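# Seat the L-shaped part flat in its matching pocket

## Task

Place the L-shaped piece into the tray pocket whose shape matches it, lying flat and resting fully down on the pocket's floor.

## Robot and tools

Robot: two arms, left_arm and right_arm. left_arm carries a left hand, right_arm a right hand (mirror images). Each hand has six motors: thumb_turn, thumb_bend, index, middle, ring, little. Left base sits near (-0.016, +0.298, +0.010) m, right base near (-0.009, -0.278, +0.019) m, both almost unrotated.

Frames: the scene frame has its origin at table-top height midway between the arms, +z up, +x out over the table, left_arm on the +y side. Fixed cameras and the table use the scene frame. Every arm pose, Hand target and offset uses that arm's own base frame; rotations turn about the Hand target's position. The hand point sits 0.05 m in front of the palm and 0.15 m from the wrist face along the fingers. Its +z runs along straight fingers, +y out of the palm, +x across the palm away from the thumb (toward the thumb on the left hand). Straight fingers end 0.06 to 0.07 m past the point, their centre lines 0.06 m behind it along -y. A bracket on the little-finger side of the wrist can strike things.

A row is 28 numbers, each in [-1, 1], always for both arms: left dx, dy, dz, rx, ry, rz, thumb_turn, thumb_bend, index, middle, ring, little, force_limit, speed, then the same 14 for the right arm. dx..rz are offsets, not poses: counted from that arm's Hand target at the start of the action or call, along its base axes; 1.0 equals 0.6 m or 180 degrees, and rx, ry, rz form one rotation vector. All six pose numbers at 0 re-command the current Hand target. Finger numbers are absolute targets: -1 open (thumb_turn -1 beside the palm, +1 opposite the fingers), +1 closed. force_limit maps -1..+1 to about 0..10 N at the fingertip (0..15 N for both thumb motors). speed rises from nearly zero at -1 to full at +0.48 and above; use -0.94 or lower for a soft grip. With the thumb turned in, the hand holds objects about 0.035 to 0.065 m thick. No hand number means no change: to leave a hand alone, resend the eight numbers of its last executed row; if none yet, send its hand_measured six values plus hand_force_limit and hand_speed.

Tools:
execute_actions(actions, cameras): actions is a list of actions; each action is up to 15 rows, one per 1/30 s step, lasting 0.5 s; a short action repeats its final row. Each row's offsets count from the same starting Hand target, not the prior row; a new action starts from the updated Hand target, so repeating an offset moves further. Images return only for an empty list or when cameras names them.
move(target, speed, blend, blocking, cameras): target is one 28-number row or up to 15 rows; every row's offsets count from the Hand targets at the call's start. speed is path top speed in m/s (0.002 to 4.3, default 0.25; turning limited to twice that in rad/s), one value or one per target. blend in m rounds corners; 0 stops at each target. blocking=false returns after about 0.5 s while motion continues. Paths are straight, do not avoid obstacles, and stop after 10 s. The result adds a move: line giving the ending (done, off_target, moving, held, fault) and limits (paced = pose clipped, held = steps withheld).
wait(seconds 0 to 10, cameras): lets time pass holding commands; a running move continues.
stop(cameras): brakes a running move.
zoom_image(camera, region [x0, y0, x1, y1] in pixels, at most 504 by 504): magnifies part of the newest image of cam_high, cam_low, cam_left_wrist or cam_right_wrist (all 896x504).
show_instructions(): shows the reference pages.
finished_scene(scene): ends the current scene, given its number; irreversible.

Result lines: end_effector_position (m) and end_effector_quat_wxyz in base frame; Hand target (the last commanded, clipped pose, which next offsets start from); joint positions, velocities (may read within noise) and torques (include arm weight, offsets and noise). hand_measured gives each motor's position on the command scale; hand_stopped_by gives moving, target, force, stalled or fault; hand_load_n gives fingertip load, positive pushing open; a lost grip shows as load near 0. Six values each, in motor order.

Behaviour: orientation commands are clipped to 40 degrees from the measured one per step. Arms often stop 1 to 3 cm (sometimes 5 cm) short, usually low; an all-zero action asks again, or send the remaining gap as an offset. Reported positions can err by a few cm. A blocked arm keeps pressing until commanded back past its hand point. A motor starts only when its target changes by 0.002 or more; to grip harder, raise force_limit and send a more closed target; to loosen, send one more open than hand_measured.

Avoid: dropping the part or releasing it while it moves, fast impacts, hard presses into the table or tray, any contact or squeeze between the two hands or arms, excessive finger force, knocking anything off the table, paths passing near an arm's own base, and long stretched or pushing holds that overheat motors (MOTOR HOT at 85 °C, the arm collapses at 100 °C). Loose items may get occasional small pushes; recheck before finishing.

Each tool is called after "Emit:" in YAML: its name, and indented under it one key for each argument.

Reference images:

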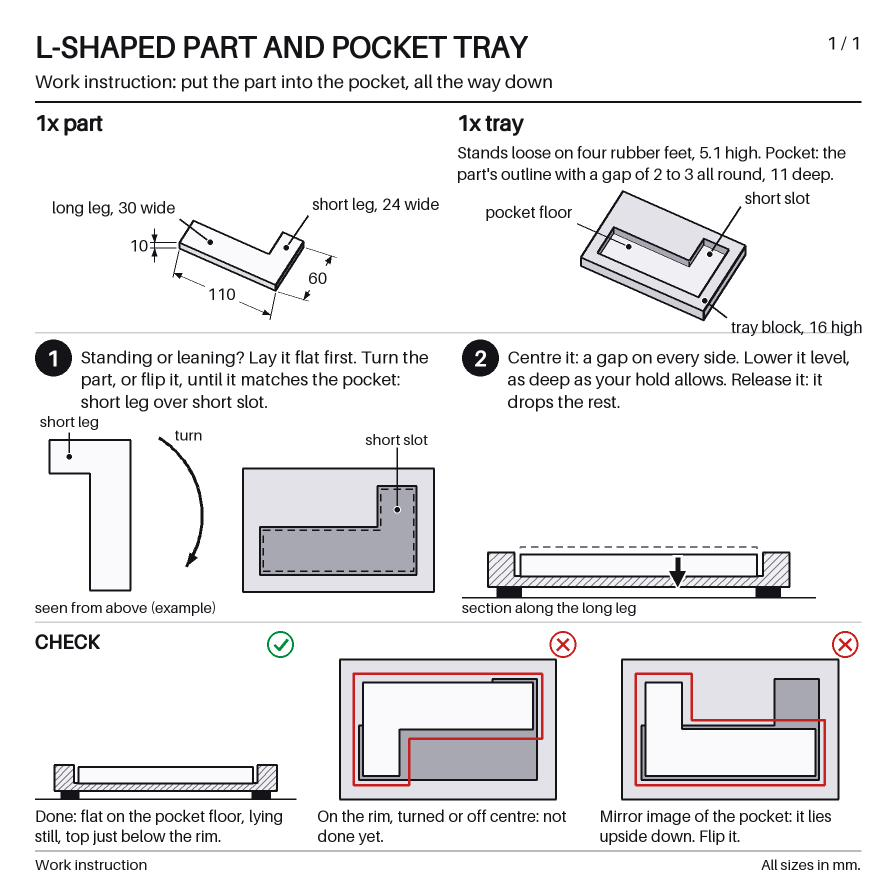

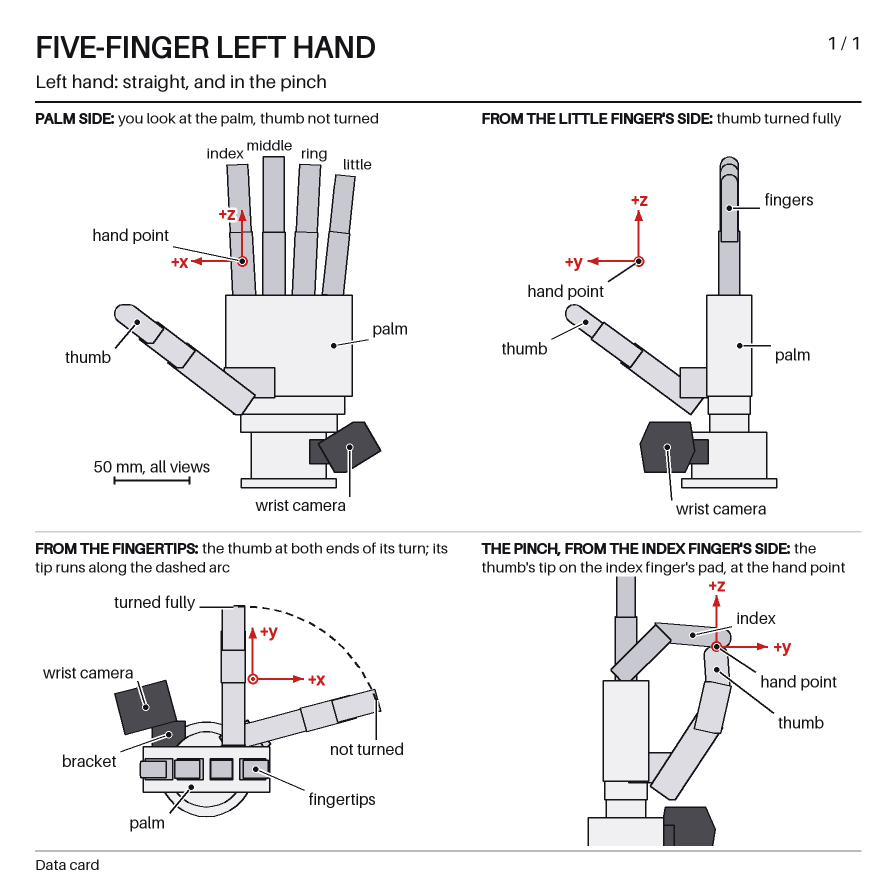

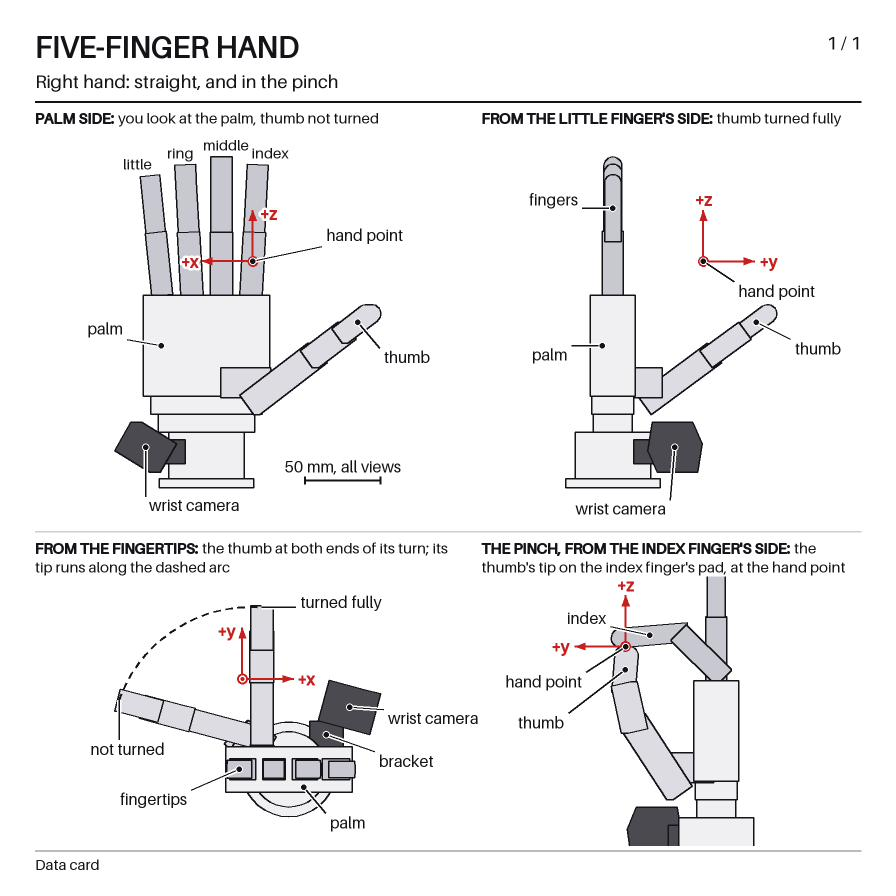

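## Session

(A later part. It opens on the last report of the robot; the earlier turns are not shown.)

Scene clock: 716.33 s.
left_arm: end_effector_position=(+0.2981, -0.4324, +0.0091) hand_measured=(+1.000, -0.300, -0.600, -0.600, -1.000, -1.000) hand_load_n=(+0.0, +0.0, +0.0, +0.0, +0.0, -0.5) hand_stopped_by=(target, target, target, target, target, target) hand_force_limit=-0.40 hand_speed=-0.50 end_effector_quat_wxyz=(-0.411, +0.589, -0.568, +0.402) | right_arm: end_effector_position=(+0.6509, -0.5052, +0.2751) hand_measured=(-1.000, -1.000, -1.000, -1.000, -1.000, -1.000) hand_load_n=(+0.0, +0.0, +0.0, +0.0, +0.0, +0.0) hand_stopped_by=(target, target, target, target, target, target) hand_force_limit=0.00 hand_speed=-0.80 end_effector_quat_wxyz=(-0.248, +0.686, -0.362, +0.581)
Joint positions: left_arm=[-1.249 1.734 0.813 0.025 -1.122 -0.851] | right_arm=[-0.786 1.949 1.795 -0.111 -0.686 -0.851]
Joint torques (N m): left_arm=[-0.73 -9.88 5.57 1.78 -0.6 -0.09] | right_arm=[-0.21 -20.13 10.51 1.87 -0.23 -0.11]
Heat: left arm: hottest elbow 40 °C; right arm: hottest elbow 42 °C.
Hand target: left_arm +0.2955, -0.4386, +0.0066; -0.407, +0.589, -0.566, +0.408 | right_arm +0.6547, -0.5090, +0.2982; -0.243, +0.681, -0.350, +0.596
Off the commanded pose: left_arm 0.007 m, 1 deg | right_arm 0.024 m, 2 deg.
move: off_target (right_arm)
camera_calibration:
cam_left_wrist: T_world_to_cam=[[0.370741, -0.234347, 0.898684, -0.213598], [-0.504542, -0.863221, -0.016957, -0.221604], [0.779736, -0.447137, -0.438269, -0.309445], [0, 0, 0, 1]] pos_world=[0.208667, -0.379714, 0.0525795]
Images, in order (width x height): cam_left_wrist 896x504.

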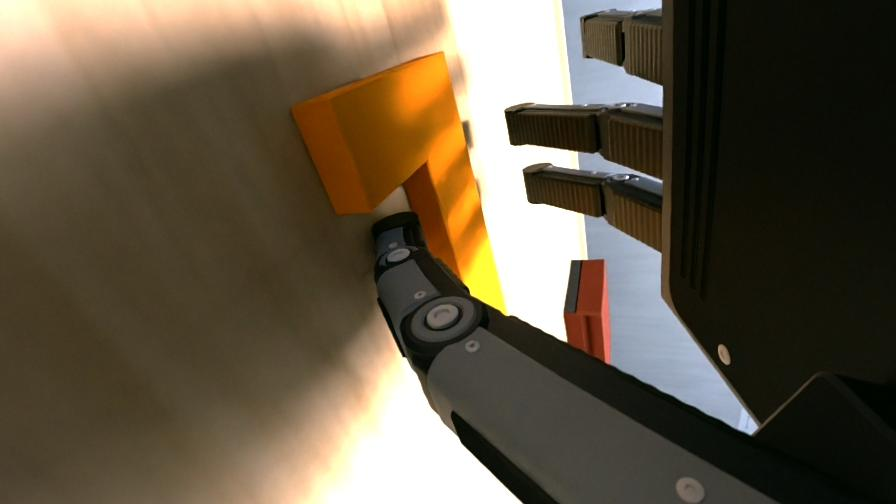

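Emit:
move:
  target:
    - [0,-0.007,0.01,0,0,0,1,-0.3,-0.6,-0.6,-1,-1,-0.4,-0.5,0,0,0,0,0,0,-1,-1,-1,-1,-1,-1,0,-0.8]
    - [0,-0.007,0.01,0,0,0,1,-0.3,0.1,0.1,-1,-1,-0.4,-0.9,0,0,0,0,0,0,-1,-1,-1,-1,-1,-1,0,-0.8]
  speed: [0.06,0.06]
  cameras: ["cam_left_wrist"]

Scene clock: 725.40 s.
left_arm: end_effector_position=(+0.2979, -0.4316, +0.0096) hand_measured=(+1.000, -0.300, -0.090, -0.100, -1.000, -1.000) hand_load_n=(-0.5, +2.5, +5.5, +3.0, +0.0, +0.0) hand_stopped_by=(target, target, force, force, target, target) hand_force_limit=-0.40 hand_speed=-0.90 end_effector_quat_wxyz=(-0.414, +0.589, -0.565, +0.402) | right_arm: end_effector_position=(+0.6509, -0.5052, +0.2751) hand_measured=(-1.000, -1.000, -1.000, -1.000, -1.000, -1.000) hand_load_n=(+0.0, +0.0, +0.0, +0.0, +0.0, +0.0) hand_stopped_by=(target, target, target, target, target, target) hand_force_limit=0.00 hand_speed=-0.80 end_effector_quat_wxyz=(-0.248, +0.686, -0.362, +0.581)
Joint positions: left_arm=[-1.251 1.734 0.813 0.021 -1.13 -0.858] | right_arm=[-0.786 1.949 1.795 -0.111 -0.686 -0.851]
Joint torques (N m): left_arm=[-0.85 -10.46 6.71 0.79 -0.38 -0.07] | right_arm=[-0.15 -20.13 10.52 1.87 -0.24 -0.1]
Heat: left arm: hottest elbow 40 °C; right arm: hottest elbow 42 °C.
Hand target: left_arm +0.2956, -0.4426, +0.0125; -0.407, +0.589, -0.566, +0.407 | right_arm +0.6547, -0.5090, +0.2982; -0.243, +0.681, -0.350, +0.596
Off the commanded pose: left_arm 0.012 m, 1 deg | right_arm 0.024 m, 2 deg.
move: off_target (left_arm, right_arm); target 2's new numbers were sent with left_arm's hand 0.011 m and 1 deg from that target
camera_calibration:
cam_left_wrist: T_world_to_cam=[[0.367972, -0.232594, 0.900276, -0.212214], [-0.500124, -0.86574, -0.0192544, -0.223315], [0.783883, -0.443165, -0.434894, -0.308291], [0, 0, 0, 1]] pos_world=[0.208067, -0.379316, 0.0526771]
Images, in order (width x height): cam_left_wrist 896x504.

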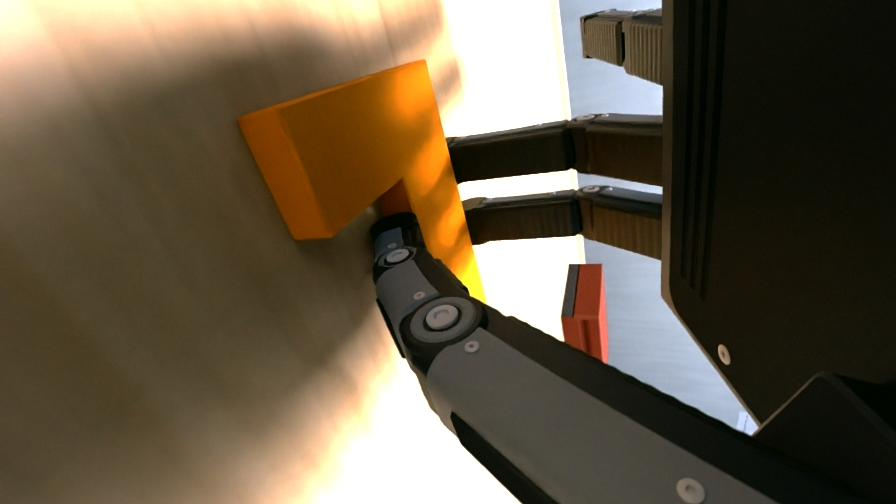

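Emit:
move:
  target:
    - [0,0,0.09,0,0,0.0,1,-0.3,0.1,0.1,-1,-1,-0.4,-0.9,0,0,0,0,0,0,-1,-1,-1,-1,-1,-1,0,-0.8]
    - [0.221,0,0.095,0,0,0.11,1,-0.3,0.1,0.1,-1,-1,-0.4,-0.9,0,0,0,0,0,0,-1,-1,-1,-1,-1,-1,0,-0.8]
    - [0.221,0,0.02,0,0,0.11,1,-0.3,0.1,0.1,-1,-1,-0.4,-0.9,0,0,0,0,0,0,-1,-1,-1,-1,-1,-1,0,-0.8]
  speed: [0.1,0.15,0.06]
  blend: [0.02,0,0]
  cameras: ["cam_left_wrist","cam_low"]

Scene clock: 733.07 s.
left_arm: end_effector_position=(+0.4235, -0.4385, +0.0261) hand_measured=(+1.000, -0.302, -0.090, -0.100, -1.000, -1.000) hand_load_n=(-0.5, +5.0, +4.5, +2.0, +0.0, +0.0) hand_stopped_by=(target, target, force, force, target, target) hand_force_limit=-0.40 hand_speed=-0.90 end_effector_quat_wxyz=(-0.473, +0.674, -0.464, +0.326) | right_arm: end_effector_position=(+0.6509, -0.5052, +0.2751) hand_measured=(-1.000, -1.000, -1.000, -1.000, -1.000, -1.000) hand_load_n=(+0.0, +0.0, +0.0, +0.0, +0.0, +0.0) hand_stopped_by=(target, target, target, target, target, target) hand_force_limit=0.00 hand_speed=-0.80 end_effector_quat_wxyz=(-0.248, +0.686, -0.362, +0.581)
Joint positions: left_arm=[-1.061 1.92 1.222 -0.492 -1.196 -1.165] | right_arm=[-0.786 1.949 1.795 -0.111 -0.686 -0.851]
Joint torques (N m): left_arm=[0.32 -13.74 6.9 1.33 -0.82 -0.11] | right_arm=[-0.03 -20.19 10.54 1.89 -0.24 -0.09]
Heat: left arm: hottest elbow 40 °C; right arm: hottest elbow 42 °C.
Hand target: left_arm +0.4282, -0.4427, +0.0246; -0.471, +0.678, -0.457, +0.331 | right_arm +0.6547, -0.5090, +0.2982; -0.243, +0.681, -0.350, +0.596
Off the commanded pose: left_arm 0.006 m, 1 deg | right_arm 0.024 m, 2 deg.
move: off_target (right_arm)
camera_calibration:
cam_left_wrist: T_world_to_cam=[[0.430566, -0.104928, 0.896439, -0.245334], [-0.194733, -0.980626, -0.0212498, -0.345793], [0.881301, -0.165417, -0.442657, -0.321916], [0, 0, 0, 1]] pos_world=[0.322, -0.418086, 0.0700805]
Images, in order (width x height): cam_low 896x504, cam_left_wrist 896x504.

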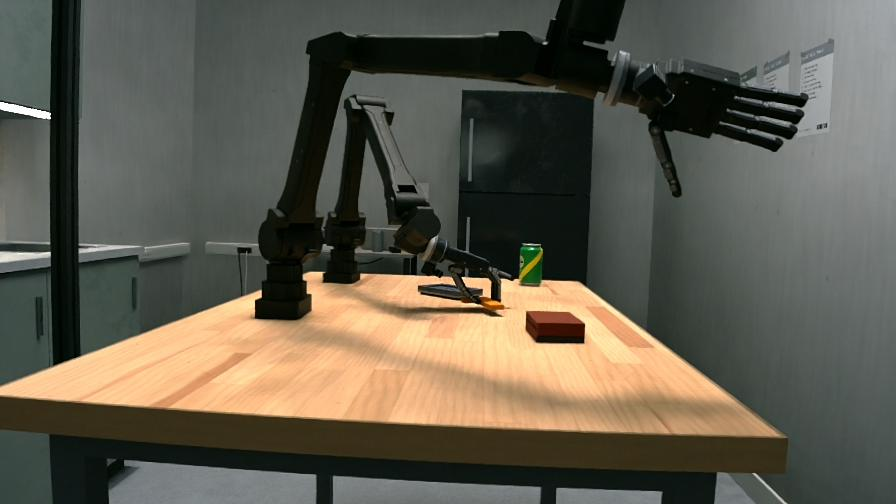

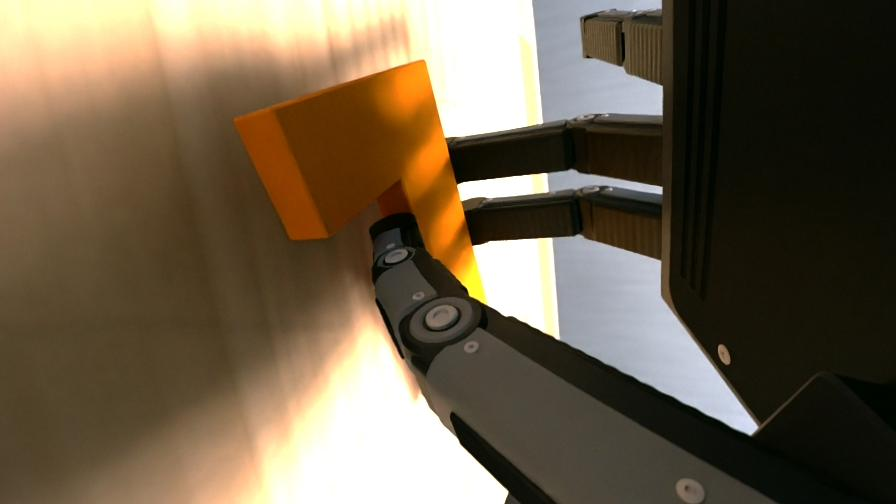

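Emit:
move:
  target:
    - [0,0,-0.02,0,0,0.0,1,-0.3,0.1,0.1,-1,-1,-0.4,-0.9,0,0,0,0,0,0,-1,-1,-1,-1,-1,-1,0,-0.8]
    - [0,0,-0.027,0,0,0,1,-0.3,0.1,0.1,-1,-1,-0.4,-0.8,0,0,0,0,0,0,-1,-1,-1,-1,-1,-1,0,-0.8]
  speed: [0.04,0.03]
  cameras: ["cam_left_wrist"]

Scene clock: 738.73 s.
left_arm: end_effector_position=(+0.4256, -0.4422, +0.0152) hand_measured=(+1.000, -0.302, -0.090, -0.100, -1.000, -1.000) hand_load_n=(-0.5, +5.0, +4.5, +2.5, +0.0, +0.0) hand_stopped_by=(target, target, force, force, target, target) hand_force_limit=-0.40 hand_speed=-0.80 end_effector_quat_wxyz=(-0.471, +0.676, -0.461, +0.330) | right_arm: end_effector_position=(+0.6509, -0.5052, +0.2751) hand_measured=(-1.000, -1.000, -1.000, -1.000, -1.000, -1.000) hand_load_n=(+0.0, +0.0, +0.0, +0.0, +0.0, +0.0) hand_stopped_by=(target, target, target, target, target, target) hand_force_limit=0.00 hand_speed=-0.80 end_effector_quat_wxyz=(-0.248, +0.686, -0.362, +0.581)
Joint positions: left_arm=[-1.061 1.945 1.222 -0.456 -1.196 -1.165] | right_arm=[-0.786 1.949 1.795 -0.111 -0.686 -0.851]
Joint torques (N m): left_arm=[0.26 -13.68 6.15 1.36 -0.81 -0.11] | right_arm=[-0.09 -20.37 10.55 1.89 -0.25 -0.11]
Heat: left arm: hottest elbow 39 °C; right arm: hottest elbow 42 °C.
Hand target: left_arm +0.4282, -0.4427, +0.0084; -0.471, +0.678, -0.457, +0.331 | right_arm +0.6547, -0.5090, +0.2982; -0.243, +0.681, -0.350, +0.596
Off the commanded pose: left_arm 0.007 m, 1 deg | right_arm 0.024 m, 2 deg.
move: off_target (right_arm)
camera_calibration:
cam_left_wrist: T_world_to_cam=[[0.425396, -0.0956667, 0.899937, -0.230594], [-0.194705, -0.980786, -0.012225, -0.349532], [0.883814, -0.170022, -0.435849, -0.33238], [0, 0, 0, 1]] pos_world=[0.323801, -0.421388, 0.0583796]
Images, in order (width x height): cam_left_wrist 896x504.

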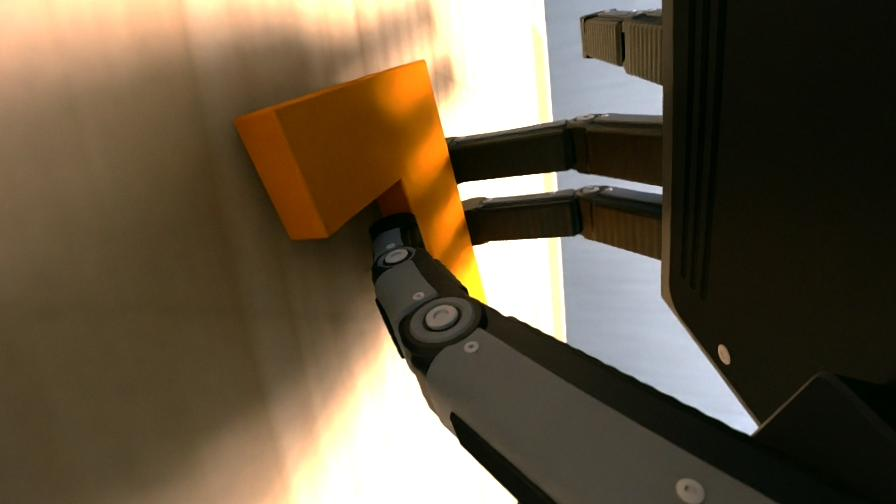

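Emit:
move:
  target:
    - [0,0,-0.008,0,0,0.0,1,-0.3,0.1,0.1,-1,-1,-0.4,-0.8,0,0,0,0,0,0,-1,-1,-1,-1,-1,-1,0,-0.8]
    - [0,0,-0.008,0,0,0,1,-0.3,-0.35,-0.35,-1,-1,-0.4,-0.85,0,0,0,0,0,0,-1,-1,-1,-1,-1,-1,0,-0.8]
  speed: [0.03,0.03]
  cameras: ["cam_left_wrist"]

Scene clock: 743.13 s.
left_arm: end_effector_position=(+0.4263, -0.4432, +0.0121) hand_measured=(+1.000, -0.300, -0.350, -0.350, -1.000, -1.000) hand_load_n=(+0.0, +0.0, +0.0, +0.0, +0.0, +0.0) hand_stopped_by=(target, target, target, target, target, target) hand_force_limit=-0.40 hand_speed=-0.85 end_effector_quat_wxyz=(-0.471, +0.676, -0.460, +0.332) | right_arm: end_effector_position=(+0.6509, -0.5052, +0.2751) hand_measured=(-1.000, -1.000, -1.000, -1.000, -1.000, -1.000) hand_load_n=(+0.0, +0.0, +0.0, +0.0, +0.0, +0.0) hand_stopped_by=(target, target, target, target, target, target) hand_force_limit=0.00 hand_speed=-0.80 end_effector_quat_wxyz=(-0.248, +0.686, -0.362, +0.581)
Joint positions: left_arm=[-1.061 1.952 1.222 -0.445 -1.196 -1.165] | right_arm=[-0.786 1.949 1.795 -0.111 -0.686 -0.851]
Joint torques (N m): left_arm=[0.32 -13.63 5.96 1.35 -0.79 -0.11] | right_arm=[0.03 -20.31 10.5 1.81 -0.24 -0.09]
Heat: left arm: hottest elbow 39 °C; right arm: hottest elbow 42 °C.
Hand target: left_arm +0.4282, -0.4427, +0.0037; -0.471, +0.678, -0.457, +0.331 | right_arm +0.6547, -0.5090, +0.2982; -0.243, +0.681, -0.350, +0.596
Off the commanded pose: left_arm 0.009 m, 0 deg | right_arm 0.024 m, 2 deg.
move: off_target (right_arm)
camera_calibration:
cam_left_wrist: T_world_to_cam=[[0.423205, -0.0928697, 0.901262, -0.226056], [-0.194306, -0.980892, -0.00983483, -0.350645], [0.884953, -0.170958, -0.433164, -0.335459], [0, 0, 0, 1]] pos_world=[0.324401, -0.422288, 0.0549789]
Images, in order (width x height): cam_left_wrist 896x504.

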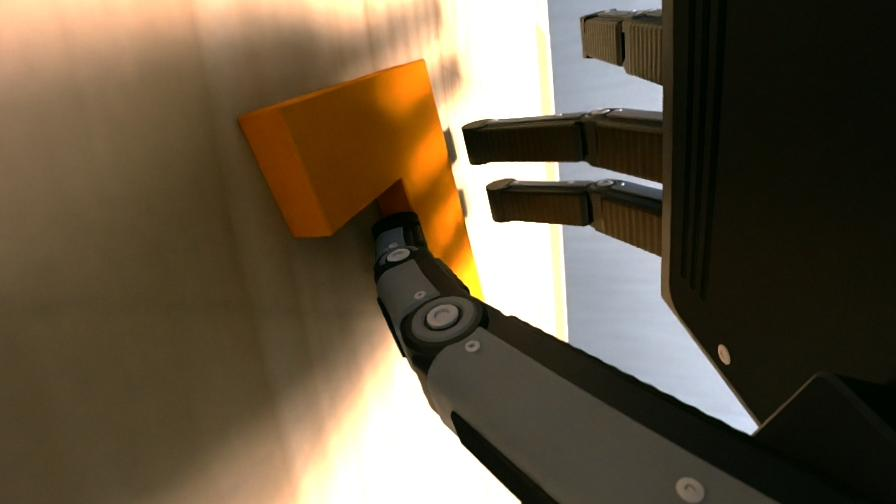

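Emit:
move:
  target: [0,0,0.16,0,0,0,1,-0.3,-0.35,-0.35,-1,-1,-0.4,-0.85,-0.258,0.515,-0.08,0.2116,0.0748,0.0551,1,-0.3,-0.6,-0.6,-1,-1,-0.4,-0.4]
  speed: 0.15
  cameras: ["all"]

Scene clock: 755.83 s.
left_arm: end_effector_position=(+0.4187, -0.4297, +0.0735) hand_measured=(+1.000, -0.300, -0.350, -0.350, -1.000, -1.000) hand_load_n=(+0.0, +0.0, +0.0, +0.0, +0.0, +0.0) hand_stopped_by=(target, target, target, target, target, target) hand_force_limit=-0.40 hand_speed=-0.85 end_effector_quat_wxyz=(-0.480, +0.669, -0.474, +0.312) | right_arm: end_effector_position=(+0.5014, -0.2096, +0.2503) hand_measured=(+1.000, -0.300, -0.600, -0.600, -1.000, -1.000) hand_load_n=(+0.0, +0.0, +0.0, +0.0, +0.0, +0.0) hand_stopped_by=(target, target, target, target, target, target) hand_force_limit=-0.40 hand_speed=-0.40 end_effector_quat_wxyz=(-0.454, +0.656, -0.489, +0.353)
Joint positions: left_arm=[-1.061 1.836 1.253 -0.646 -1.196 -1.165] | right_arm=[-0.672 1.39 1.116 -0.275 -0.864 -0.455]
Joint torques (N m): left_arm=[0.26 -15.68 9.57 0.39 -0.8 -0.09] | right_arm=[1.08 -12.16 7.6 1.03 -0.51 0.01]
Heat: left arm: hottest elbow 39 °C; right arm: hottest elbow 42 °C.
Hand target: left_arm +0.4282, -0.4427, +0.0996; -0.471, +0.678, -0.457, +0.331 | right_arm +0.5000, -0.1998, +0.2503; -0.459, +0.655, -0.491, +0.344
Off the commanded pose: left_arm 0.031 m, 3 deg | right_arm 0.010 m, 1 deg.
move: off_target (left_arm)
camera_calibration:
cam_left_wrist: T_world_to_cam=[[0.447065, -0.135368, 0.884199, -0.303875], [-0.195069, -0.979446, -0.05132, -0.334248], [0.872972, -0.149536, -0.464282, -0.283339], [0, 0, 0, 1]] pos_world=[0.317998, -0.410883, 0.119983]
cam_right_wrist: T_world_to_cam=[[-0.229651, -0.316984, -0.920208, 0.283394], [-0.758091, 0.651203, -0.0351274, 0.525093], [0.610376, 0.689534, -0.389851, 0.0465027], [0, 0, 0, 1]] pos_world=[0.434766, -0.284176, 0.297355]

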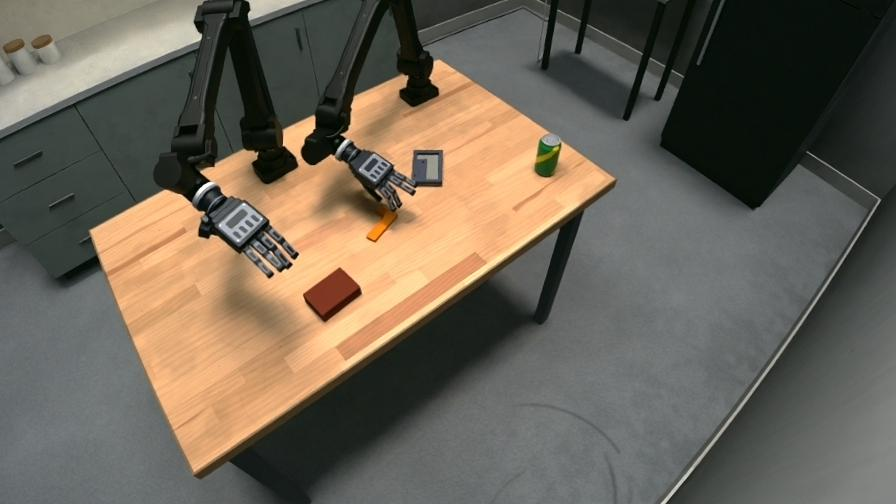

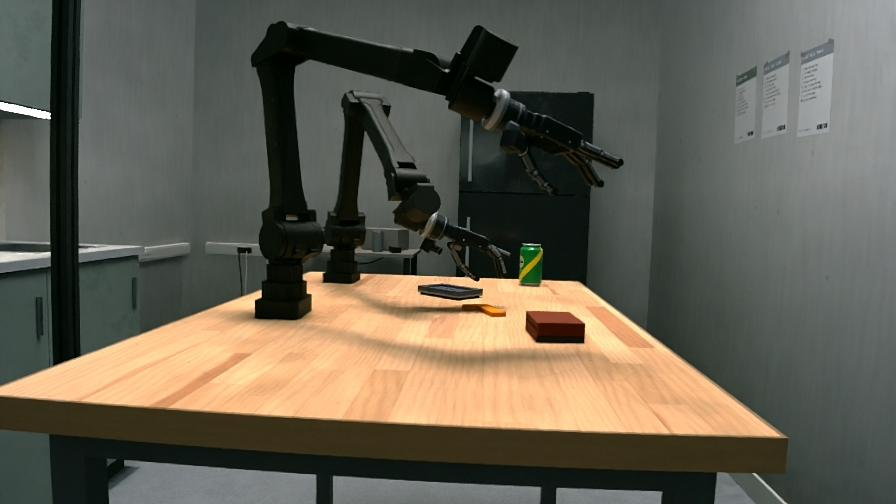

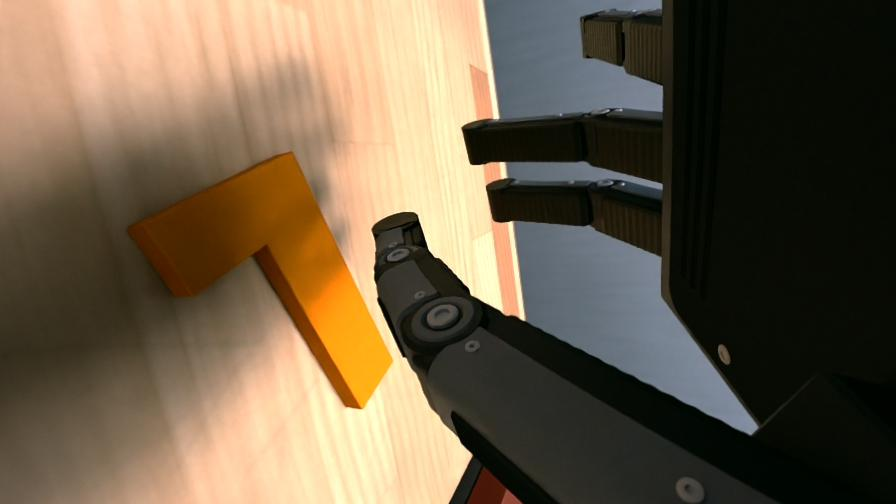

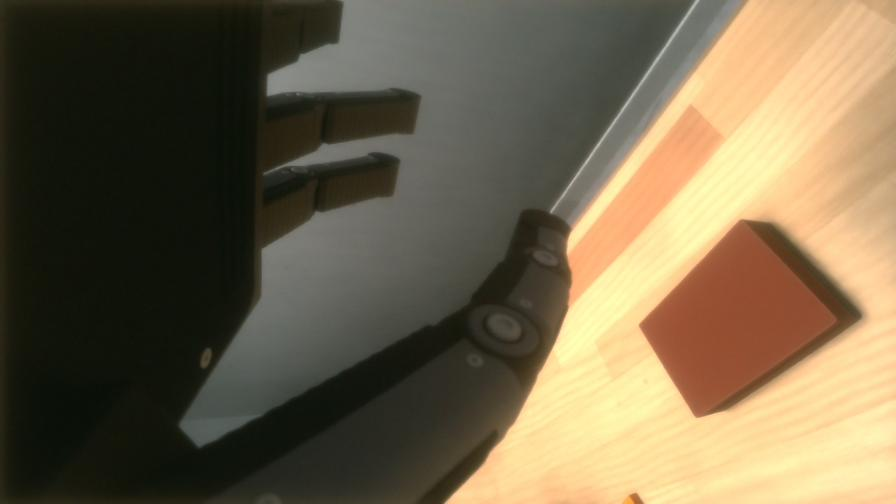

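Emit:
move:
  target:
    - [0,0.05,0.167,0,0,0,1,-0.3,-0.35,-0.35,-1,-1,-0.4,-0.85,0,0,0,0,0,0,1,-0.3,-0.6,-0.6,-1,-1,-0.4,-0.4]
    - [-0.05,0.35,0.22,0,0,-0.05,1,-0.3,-0.35,-0.35,-1,-1,-0.4,-0.85,0,0,0,0,0,0,1,-0.3,-0.6,-0.6,-1,-1,-0.4,-0.4]
    - [-0.15,0.7,0.25,0,0,-0.11,1,-0.3,-0.35,-0.35,-1,-1,-0.4,-0.85,-0.173,0.537,-0.2,0,0,0,1,-0.3,-0.6,-0.6,-1,-1,-0.4,-0.4]
  speed: [0.15,0.25,0.2]
  blend: [0.03,0.03,0]
  cameras: ["all"]

Scene clock: 768.43 s.
left_arm: end_effector_position=(+0.3399, -0.0235, +0.2493) hand_measured=(+1.000, -0.300, -0.350, -0.350, -1.000, -1.000) hand_load_n=(+0.0, +0.0, +0.0, +0.0, +0.0, +0.0) hand_stopped_by=(target, target, target, target, target, target) hand_force_limit=-0.40 hand_speed=-0.85 end_effector_quat_wxyz=(-0.406, +0.592, -0.563, +0.410) | right_arm: end_effector_position=(+0.3949, +0.1201, +0.1280) hand_measured=(+1.000, -0.300, -0.600, -0.600, -1.000, -1.000) hand_load_n=(+0.0, +0.0, +0.0, +0.0, +0.0, +0.0) hand_stopped_by=(target, target, target, target, target, target) hand_force_limit=-0.40 hand_speed=-0.40 end_effector_quat_wxyz=(-0.451, +0.662, -0.491, +0.342)
Joint positions: left_arm=[0.036 0.512 0.564 -0.394 0.015 -0.024] | right_arm=[0.185 0.956 0.41 0.177 -0.092 -0.045]
Joint torques (N m): left_arm=[0.32 1.26 8.75 1.8 0.13 0.1] | right_arm=[0.5 -4.37 7.19 2.74 0 0.01]
Heat: left arm: hottest elbow 39 °C; right arm: hottest elbow 41 °C.
Hand target: left_arm +0.3382, -0.0226, +0.2496; -0.407, +0.589, -0.566, +0.408 | right_arm +0.3962, +0.1223, +0.1302; -0.459, +0.655, -0.492, +0.344
Off the commanded pose: left_arm 0.002 m, 1 deg | right_arm 0.004 m, 1 deg.
move: done
camera_calibration:
cam_left_wrist: T_world_to_cam=[[0.366938, -0.215782, 0.904873, -0.348904], [-0.506058, -0.8625, -0.000464286, 0.152956], [0.780552, -0.457747, -0.425682, -0.0575701], [0, 0, 0, 1]] pos_world=[0.250367, 0.0302848, 0.291278]
cam_right_wrist: T_world_to_cam=[[-0.247472, -0.316578, -0.915716, 0.257224], [-0.765858, 0.642828, -0.015264, 0.226824], [0.593481, 0.697531, -0.401536, -0.156277], [0, 0, 0, 1]] pos_world=[0.330118, 0.0446306, 0.176255]

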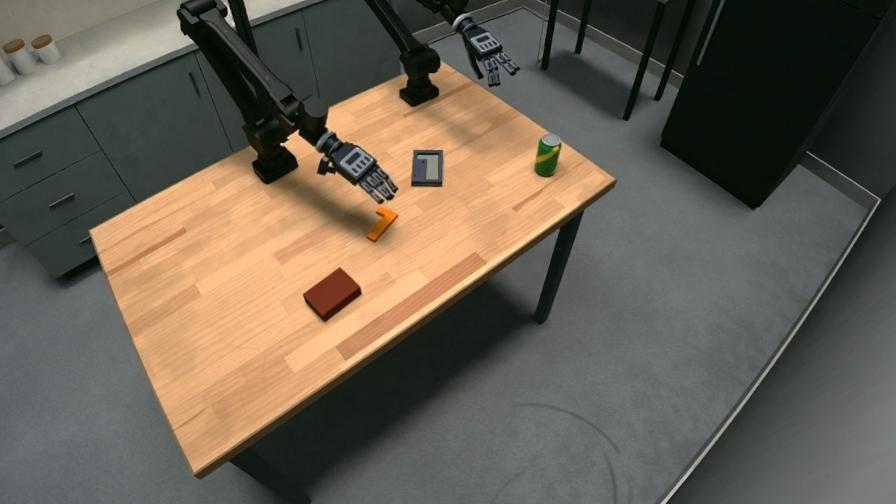

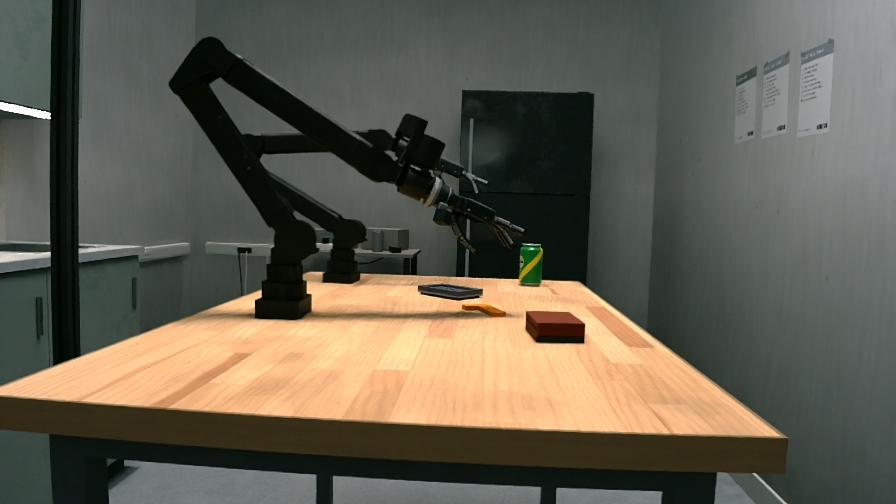

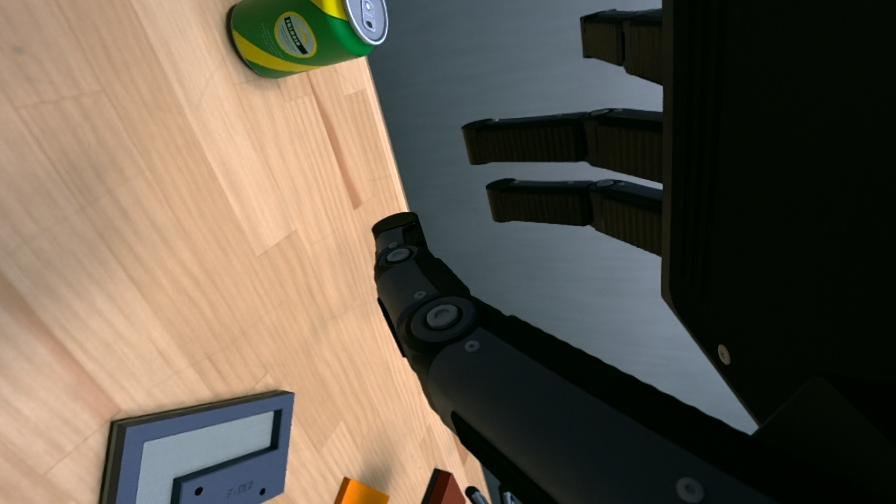

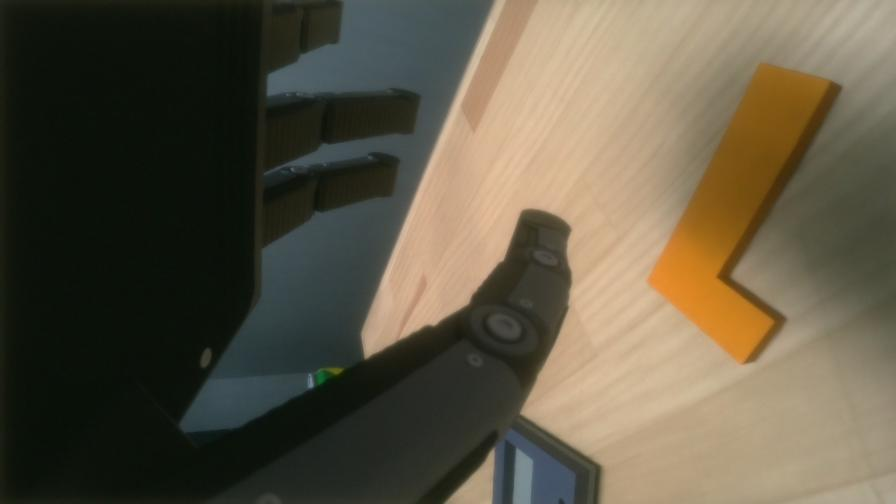

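Emit:
zoom_image:
  camera: "cam_right_wrist"
  region: [600, 40, 880, 390]

Emit:
zoom_image:
  camera: "cam_high"
  region: [350, 130, 470, 260]

Scaled by 1.440 from the camera's 896x504 image, which has a finer 1280x720 frame.

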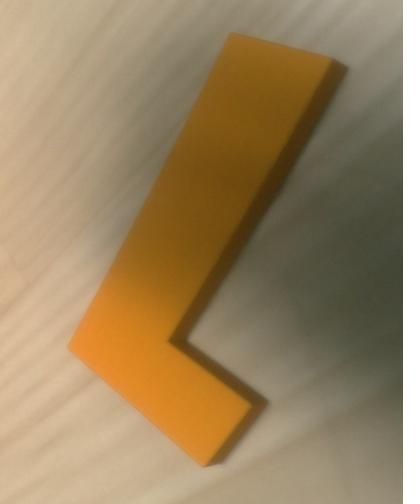

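Scaled by 3.877 from the camera's 896x504 image, which has a finer 1280x720 frame.

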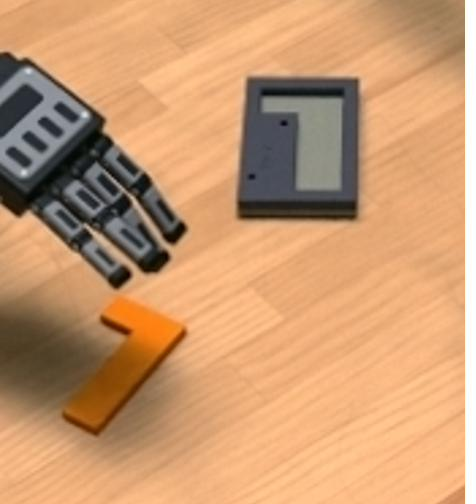

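Emit:
move:
  target: [0,0,0,0,0,0,1,-0.3,-0.35,-0.35,-1,-1,-0.4,-0.85,-0.0118,-0.0007,-0.138,0,0,0.0095,1,-0.3,-0.6,-0.6,-1,-1,-0.4,-0.4]
  speed: 0.1
  cameras: ["cam_right_wrist"]

Scene clock: 788.80 s.
left_arm: end_effector_position=(+0.3399, -0.0235, +0.2493) hand_measured=(+1.000, -0.300, -0.350, -0.350, -1.000, -1.000) hand_load_n=(+0.0, +0.0, +0.0, +0.0, +0.0, +0.0) hand_stopped_by=(target, target, target, target, target, target) hand_force_limit=-0.40 hand_speed=-0.85 end_effector_quat_wxyz=(-0.406, +0.592, -0.563, +0.409) | right_arm: end_effector_position=(+0.3871, +0.1255, +0.0445) hand_measured=(+1.000, -0.300, -0.600, -0.600, -1.000, -1.000) hand_load_n=(+0.0, +0.0, +0.0, +0.0, +0.0, +0.0) hand_stopped_by=(target, target, target, target, target, target) hand_force_limit=-0.40 hand_speed=-0.40 end_effector_quat_wxyz=(-0.460, +0.668, -0.484, +0.329)
Joint positions: left_arm=[0.036 0.512 0.564 -0.394 0.015 -0.024] | right_arm=[0.185 1.237 0.276 0.59 -0.128 -0.045]
Joint torques (N m): left_arm=[0.26 1.2 8.75 1.78 0.13 0.11] | right_arm=[-0.97 -5.66 4.97 2.7 -0.23 -0.14]
Heat: left arm: hottest elbow 39 °C; right arm: hottest elbow 40 °C.
Hand target: left_arm +0.3382, -0.0226, +0.2496; -0.407, +0.589, -0.566, +0.408 | right_arm +0.3892, +0.1219, +0.0474; -0.464, +0.663, -0.482, +0.337
Off the commanded pose: left_arm 0.002 m, 1 deg | right_arm 0.005 m, 1 deg.
move: done
camera_calibration:
cam_right_wrist: T_world_to_cam=[[-0.241732, -0.313175, -0.918416, 0.178207], [-0.786851, 0.617134, -0.00333628, 0.226888], [0.567831, 0.72185, -0.395603, -0.182397], [0, 0, 0, 1]] pos_world=[0.325176, 0.0474532, 0.092268]
Images, in order (width x height): cam_right_wrist 896x504.

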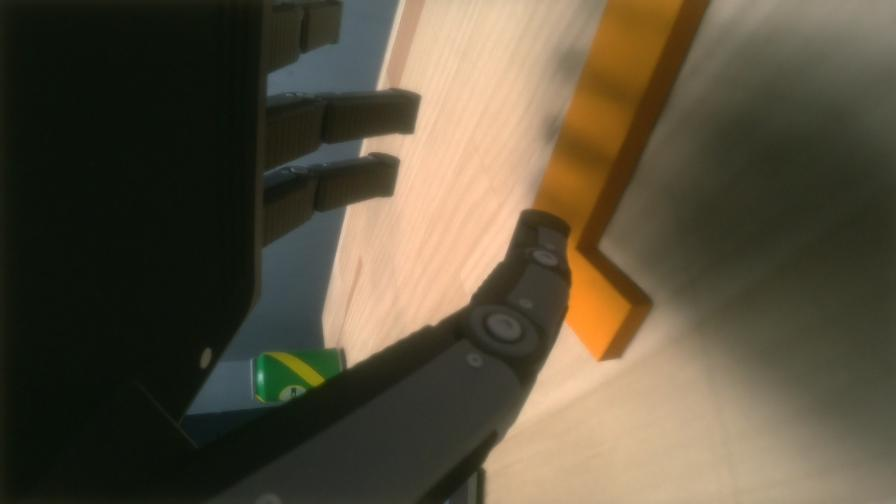

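Emit:
move:
  target: [0,0,0,0,0,0,1,-0.3,-0.35,-0.35,-1,-1,-0.4,-0.85,0.001,-0.02,-0.045,0,0,0,1,-0.3,-0.6,-0.6,-1,-1,-0.4,-0.4]
  speed: 0.08
  cameras: ["cam_right_wrist"]

Scene clock: 793.73 s.
left_arm: end_effector_position=(+0.3399, -0.0235, +0.2493) hand_measured=(+1.000, -0.300, -0.350, -0.350, -1.000, -1.000) hand_load_n=(-0.5, +0.0, +0.0, +0.0, +0.0, +0.0) hand_stopped_by=(target, target, target, target, target, target) hand_force_limit=-0.40 hand_speed=-0.85 end_effector_quat_wxyz=(-0.406, +0.592, -0.563, +0.409) | right_arm: end_effector_position=(+0.3884, +0.1157, +0.0190) hand_measured=(+1.000, -0.300, -0.600, -0.600, -1.000, -1.000) hand_load_n=(+0.0, +0.0, +0.0, +0.0, +0.0, +0.0) hand_stopped_by=(target, target, target, target, target, target) hand_force_limit=-0.40 hand_speed=-0.40 end_effector_quat_wxyz=(-0.463, +0.666, -0.485, +0.327)
Joint positions: left_arm=[0.036 0.512 0.564 -0.394 0.015 -0.024] | right_arm=[0.14 1.374 0.252 0.752 -0.173 -0.052]
Joint torques (N m): left_arm=[0.26 1.26 8.75 1.78 0.13 0.11] | right_arm=[-1.32 -6.12 3.78 2.73 -0.24 -0.25]
Heat: left arm: hottest elbow 39 °C; right arm: hottest elbow 40 °C.
Hand target: left_arm +0.3382, -0.0226, +0.2496; -0.407, +0.589, -0.566, +0.408 | right_arm +0.3897, +0.1099, +0.0205; -0.464, +0.663, -0.482, +0.337
Off the commanded pose: left_arm 0.002 m, 1 deg | right_arm 0.006 m, 1 deg.
move: done
camera_calibration:
cam_right_wrist: T_world_to_cam=[[-0.240918, -0.304398, -0.921575, 0.150741], [-0.786913, 0.617061, 0.00189821, 0.233911], [0.56809, 0.725657, -0.388196, -0.186754], [0, 0, 0, 1]] pos_world=[0.326477, 0.0370678, 0.0659782]
Images, in order (width x height): cam_right_wrist 896x504.

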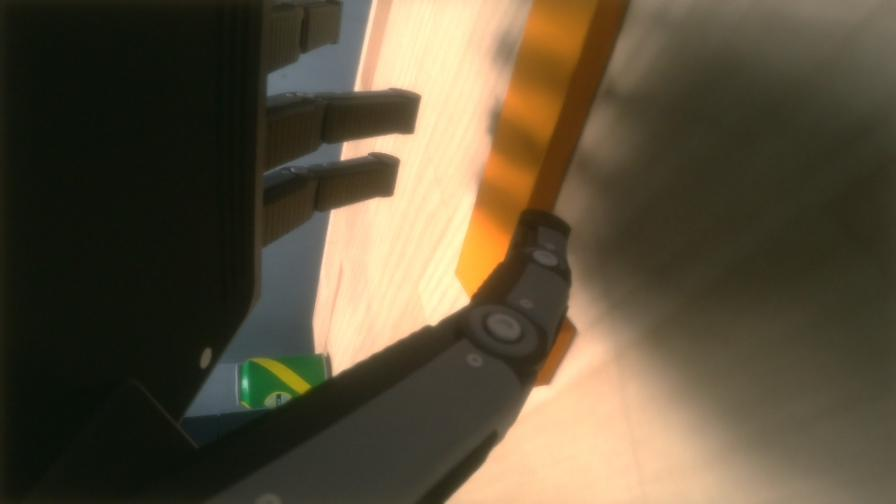

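Emit:
move:
  target: [0,0,0,0,0,0,1,-0.3,-0.35,-0.35,-1,-1,-0.4,-0.85,0.0,0.003,-0.022,0,0,0,1,-0.3,-0.6,-0.6,-1,-1,-0.4,-0.4]
  speed: 0.06
  cameras: ["cam_right_wrist","cam_low"]

Scene clock: 803.83 s.
left_arm: end_effector_position=(+0.3399, -0.0235, +0.2493) hand_measured=(+1.000, -0.300, -0.350, -0.350, -1.000, -1.000) hand_load_n=(+0.0, +0.0, +0.0, +0.0, +0.0, +0.0) hand_stopped_by=(target, target, target, target, target, target) hand_force_limit=-0.40 hand_speed=-0.85 end_effector_quat_wxyz=(-0.406, +0.592, -0.563, +0.409) | right_arm: end_effector_position=(+0.3893, +0.1157, +0.0066) hand_measured=(+1.000, -0.300, -0.600, -0.600, -1.000, -1.000) hand_load_n=(+0.0, +0.0, +0.5, +0.0, -0.5, +0.0) hand_stopped_by=(target, target, target, target, target, target) hand_force_limit=-0.40 hand_speed=-0.40 end_effector_quat_wxyz=(-0.464, +0.665, -0.485, +0.328)
Joint positions: left_arm=[0.036 0.512 0.564 -0.394 0.015 -0.024] | right_arm=[0.14 1.451 0.246 0.837 -0.172 -0.052]
Joint torques (N m): left_arm=[0.26 1.26 8.75 1.78 0.13 0.11] | right_arm=[-0.32 -6.18 3.22 2.73 -0.02 -0.22]
Heat: left arm: hottest elbow 39 °C; right arm: hottest elbow 39 °C.
Hand target: left_arm +0.3382, -0.0226, +0.2496; -0.407, +0.589, -0.566, +0.408 | right_arm +0.3898, +0.1117, +0.0072; -0.464, +0.663, -0.482, +0.337
Off the commanded pose: left_arm 0.002 m, 1 deg | right_arm 0.004 m, 1 deg.
move: done
camera_calibration:
cam_right_wrist: T_world_to_cam=[[-0.238693, -0.304131, -0.922242, 0.138536], [-0.786443, 0.617663, -0.0001434, 0.23436], [0.569678, 0.725256, -0.386614, -0.192747], [0, 0, 0, 1]] pos_world=[0.327182, 0.0371679, 0.0532785]
Images, in order (width x height): cam_low 896x504, cam_right_wrist 896x504.

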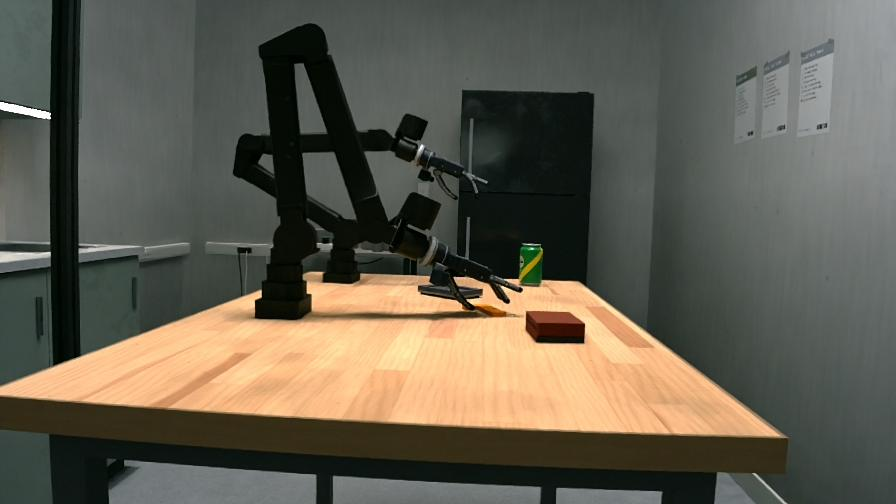

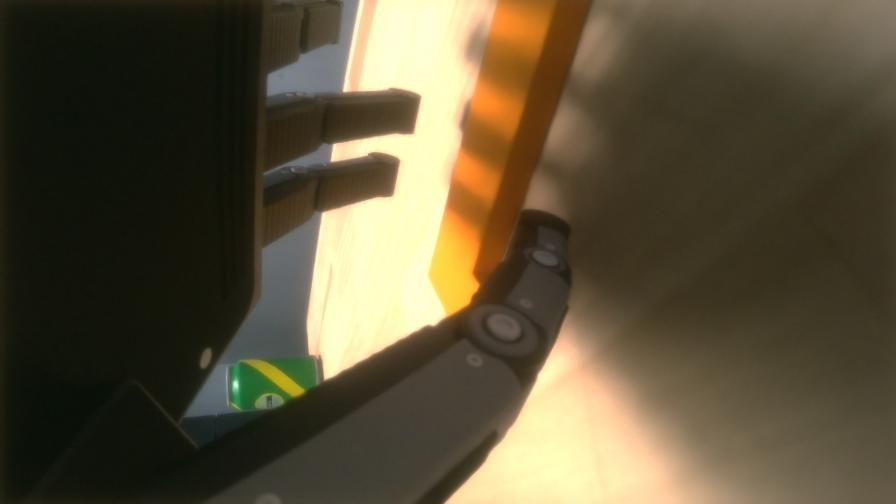

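Emit:
move:
  target: [0,0,0,0,0,0,1,-0.3,-0.35,-0.35,-1,-1,-0.4,-0.85,0.0,0.0,0,0,0,0,1,-0.3,0.1,0.1,-1,-1,-0.4,-0.9]
  speed: 0.06
  cameras: ["cam_right_wrist"]

Scene clock: 808.67 s.
left_arm: end_effector_position=(+0.3399, -0.0235, +0.2493) hand_measured=(+1.000, -0.300, -0.350, -0.350, -1.000, -1.000) hand_load_n=(+0.0, +0.0, +0.0, +0.0, +0.0, +0.0) hand_stopped_by=(target, target, target, target, target, target) hand_force_limit=-0.40 hand_speed=-0.85 end_effector_quat_wxyz=(-0.406, +0.592, -0.563, +0.409) | right_arm: end_effector_position=(+0.3909, +0.1159, +0.0089) hand_measured=(+1.000, -0.300, +0.100, -0.072, -1.000, -1.000) hand_load_n=(+0.5, +1.0, +0.0, +2.5, +0.0, +0.0) hand_stopped_by=(target, target, target, force, target, target) hand_force_limit=-0.40 hand_speed=-0.90 end_effector_quat_wxyz=(-0.467, +0.663, -0.482, +0.332)
Joint positions: left_arm=[0.036 0.512 0.564 -0.394 0.015 -0.024] | right_arm=[0.14 1.451 0.246 0.848 -0.172 -0.052]
Joint torques (N m): left_arm=[0.32 1.26 8.76 1.78 0.13 0.11] | right_arm=[-0.62 -6.36 3.18 2.36 -0.02 -0.2]
Heat: left arm: hottest elbow 39 °C; right arm: hottest elbow 39 °C.
Hand target: left_arm +0.3382, -0.0226, +0.2496; -0.407, +0.589, -0.566, +0.408 | right_arm +0.3898, +0.1117, +0.0073; -0.464, +0.663, -0.482, +0.337
Off the commanded pose: left_arm 0.002 m, 1 deg | right_arm 0.005 m, 1 deg.
move: done
camera_calibration:
cam_right_wrist: T_world_to_cam=[[-0.229296, -0.30287, -0.925037, 0.137332], [-0.786416, 0.617654, -0.0072937, 0.235559], [0.573561, 0.725792, -0.379808, -0.194505], [0, 0, 0, 1]] pos_world=[0.328297, 0.03727, 0.0548809]
Images, in order (width x height): cam_right_wrist 896x504.

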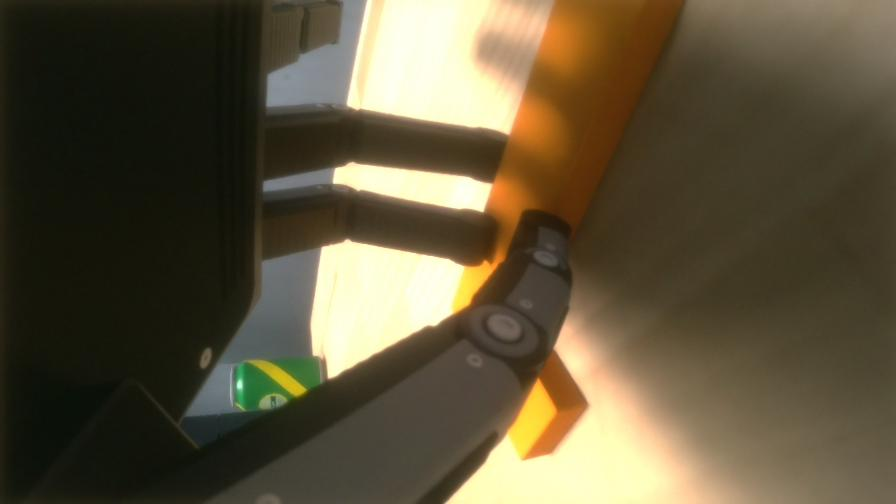

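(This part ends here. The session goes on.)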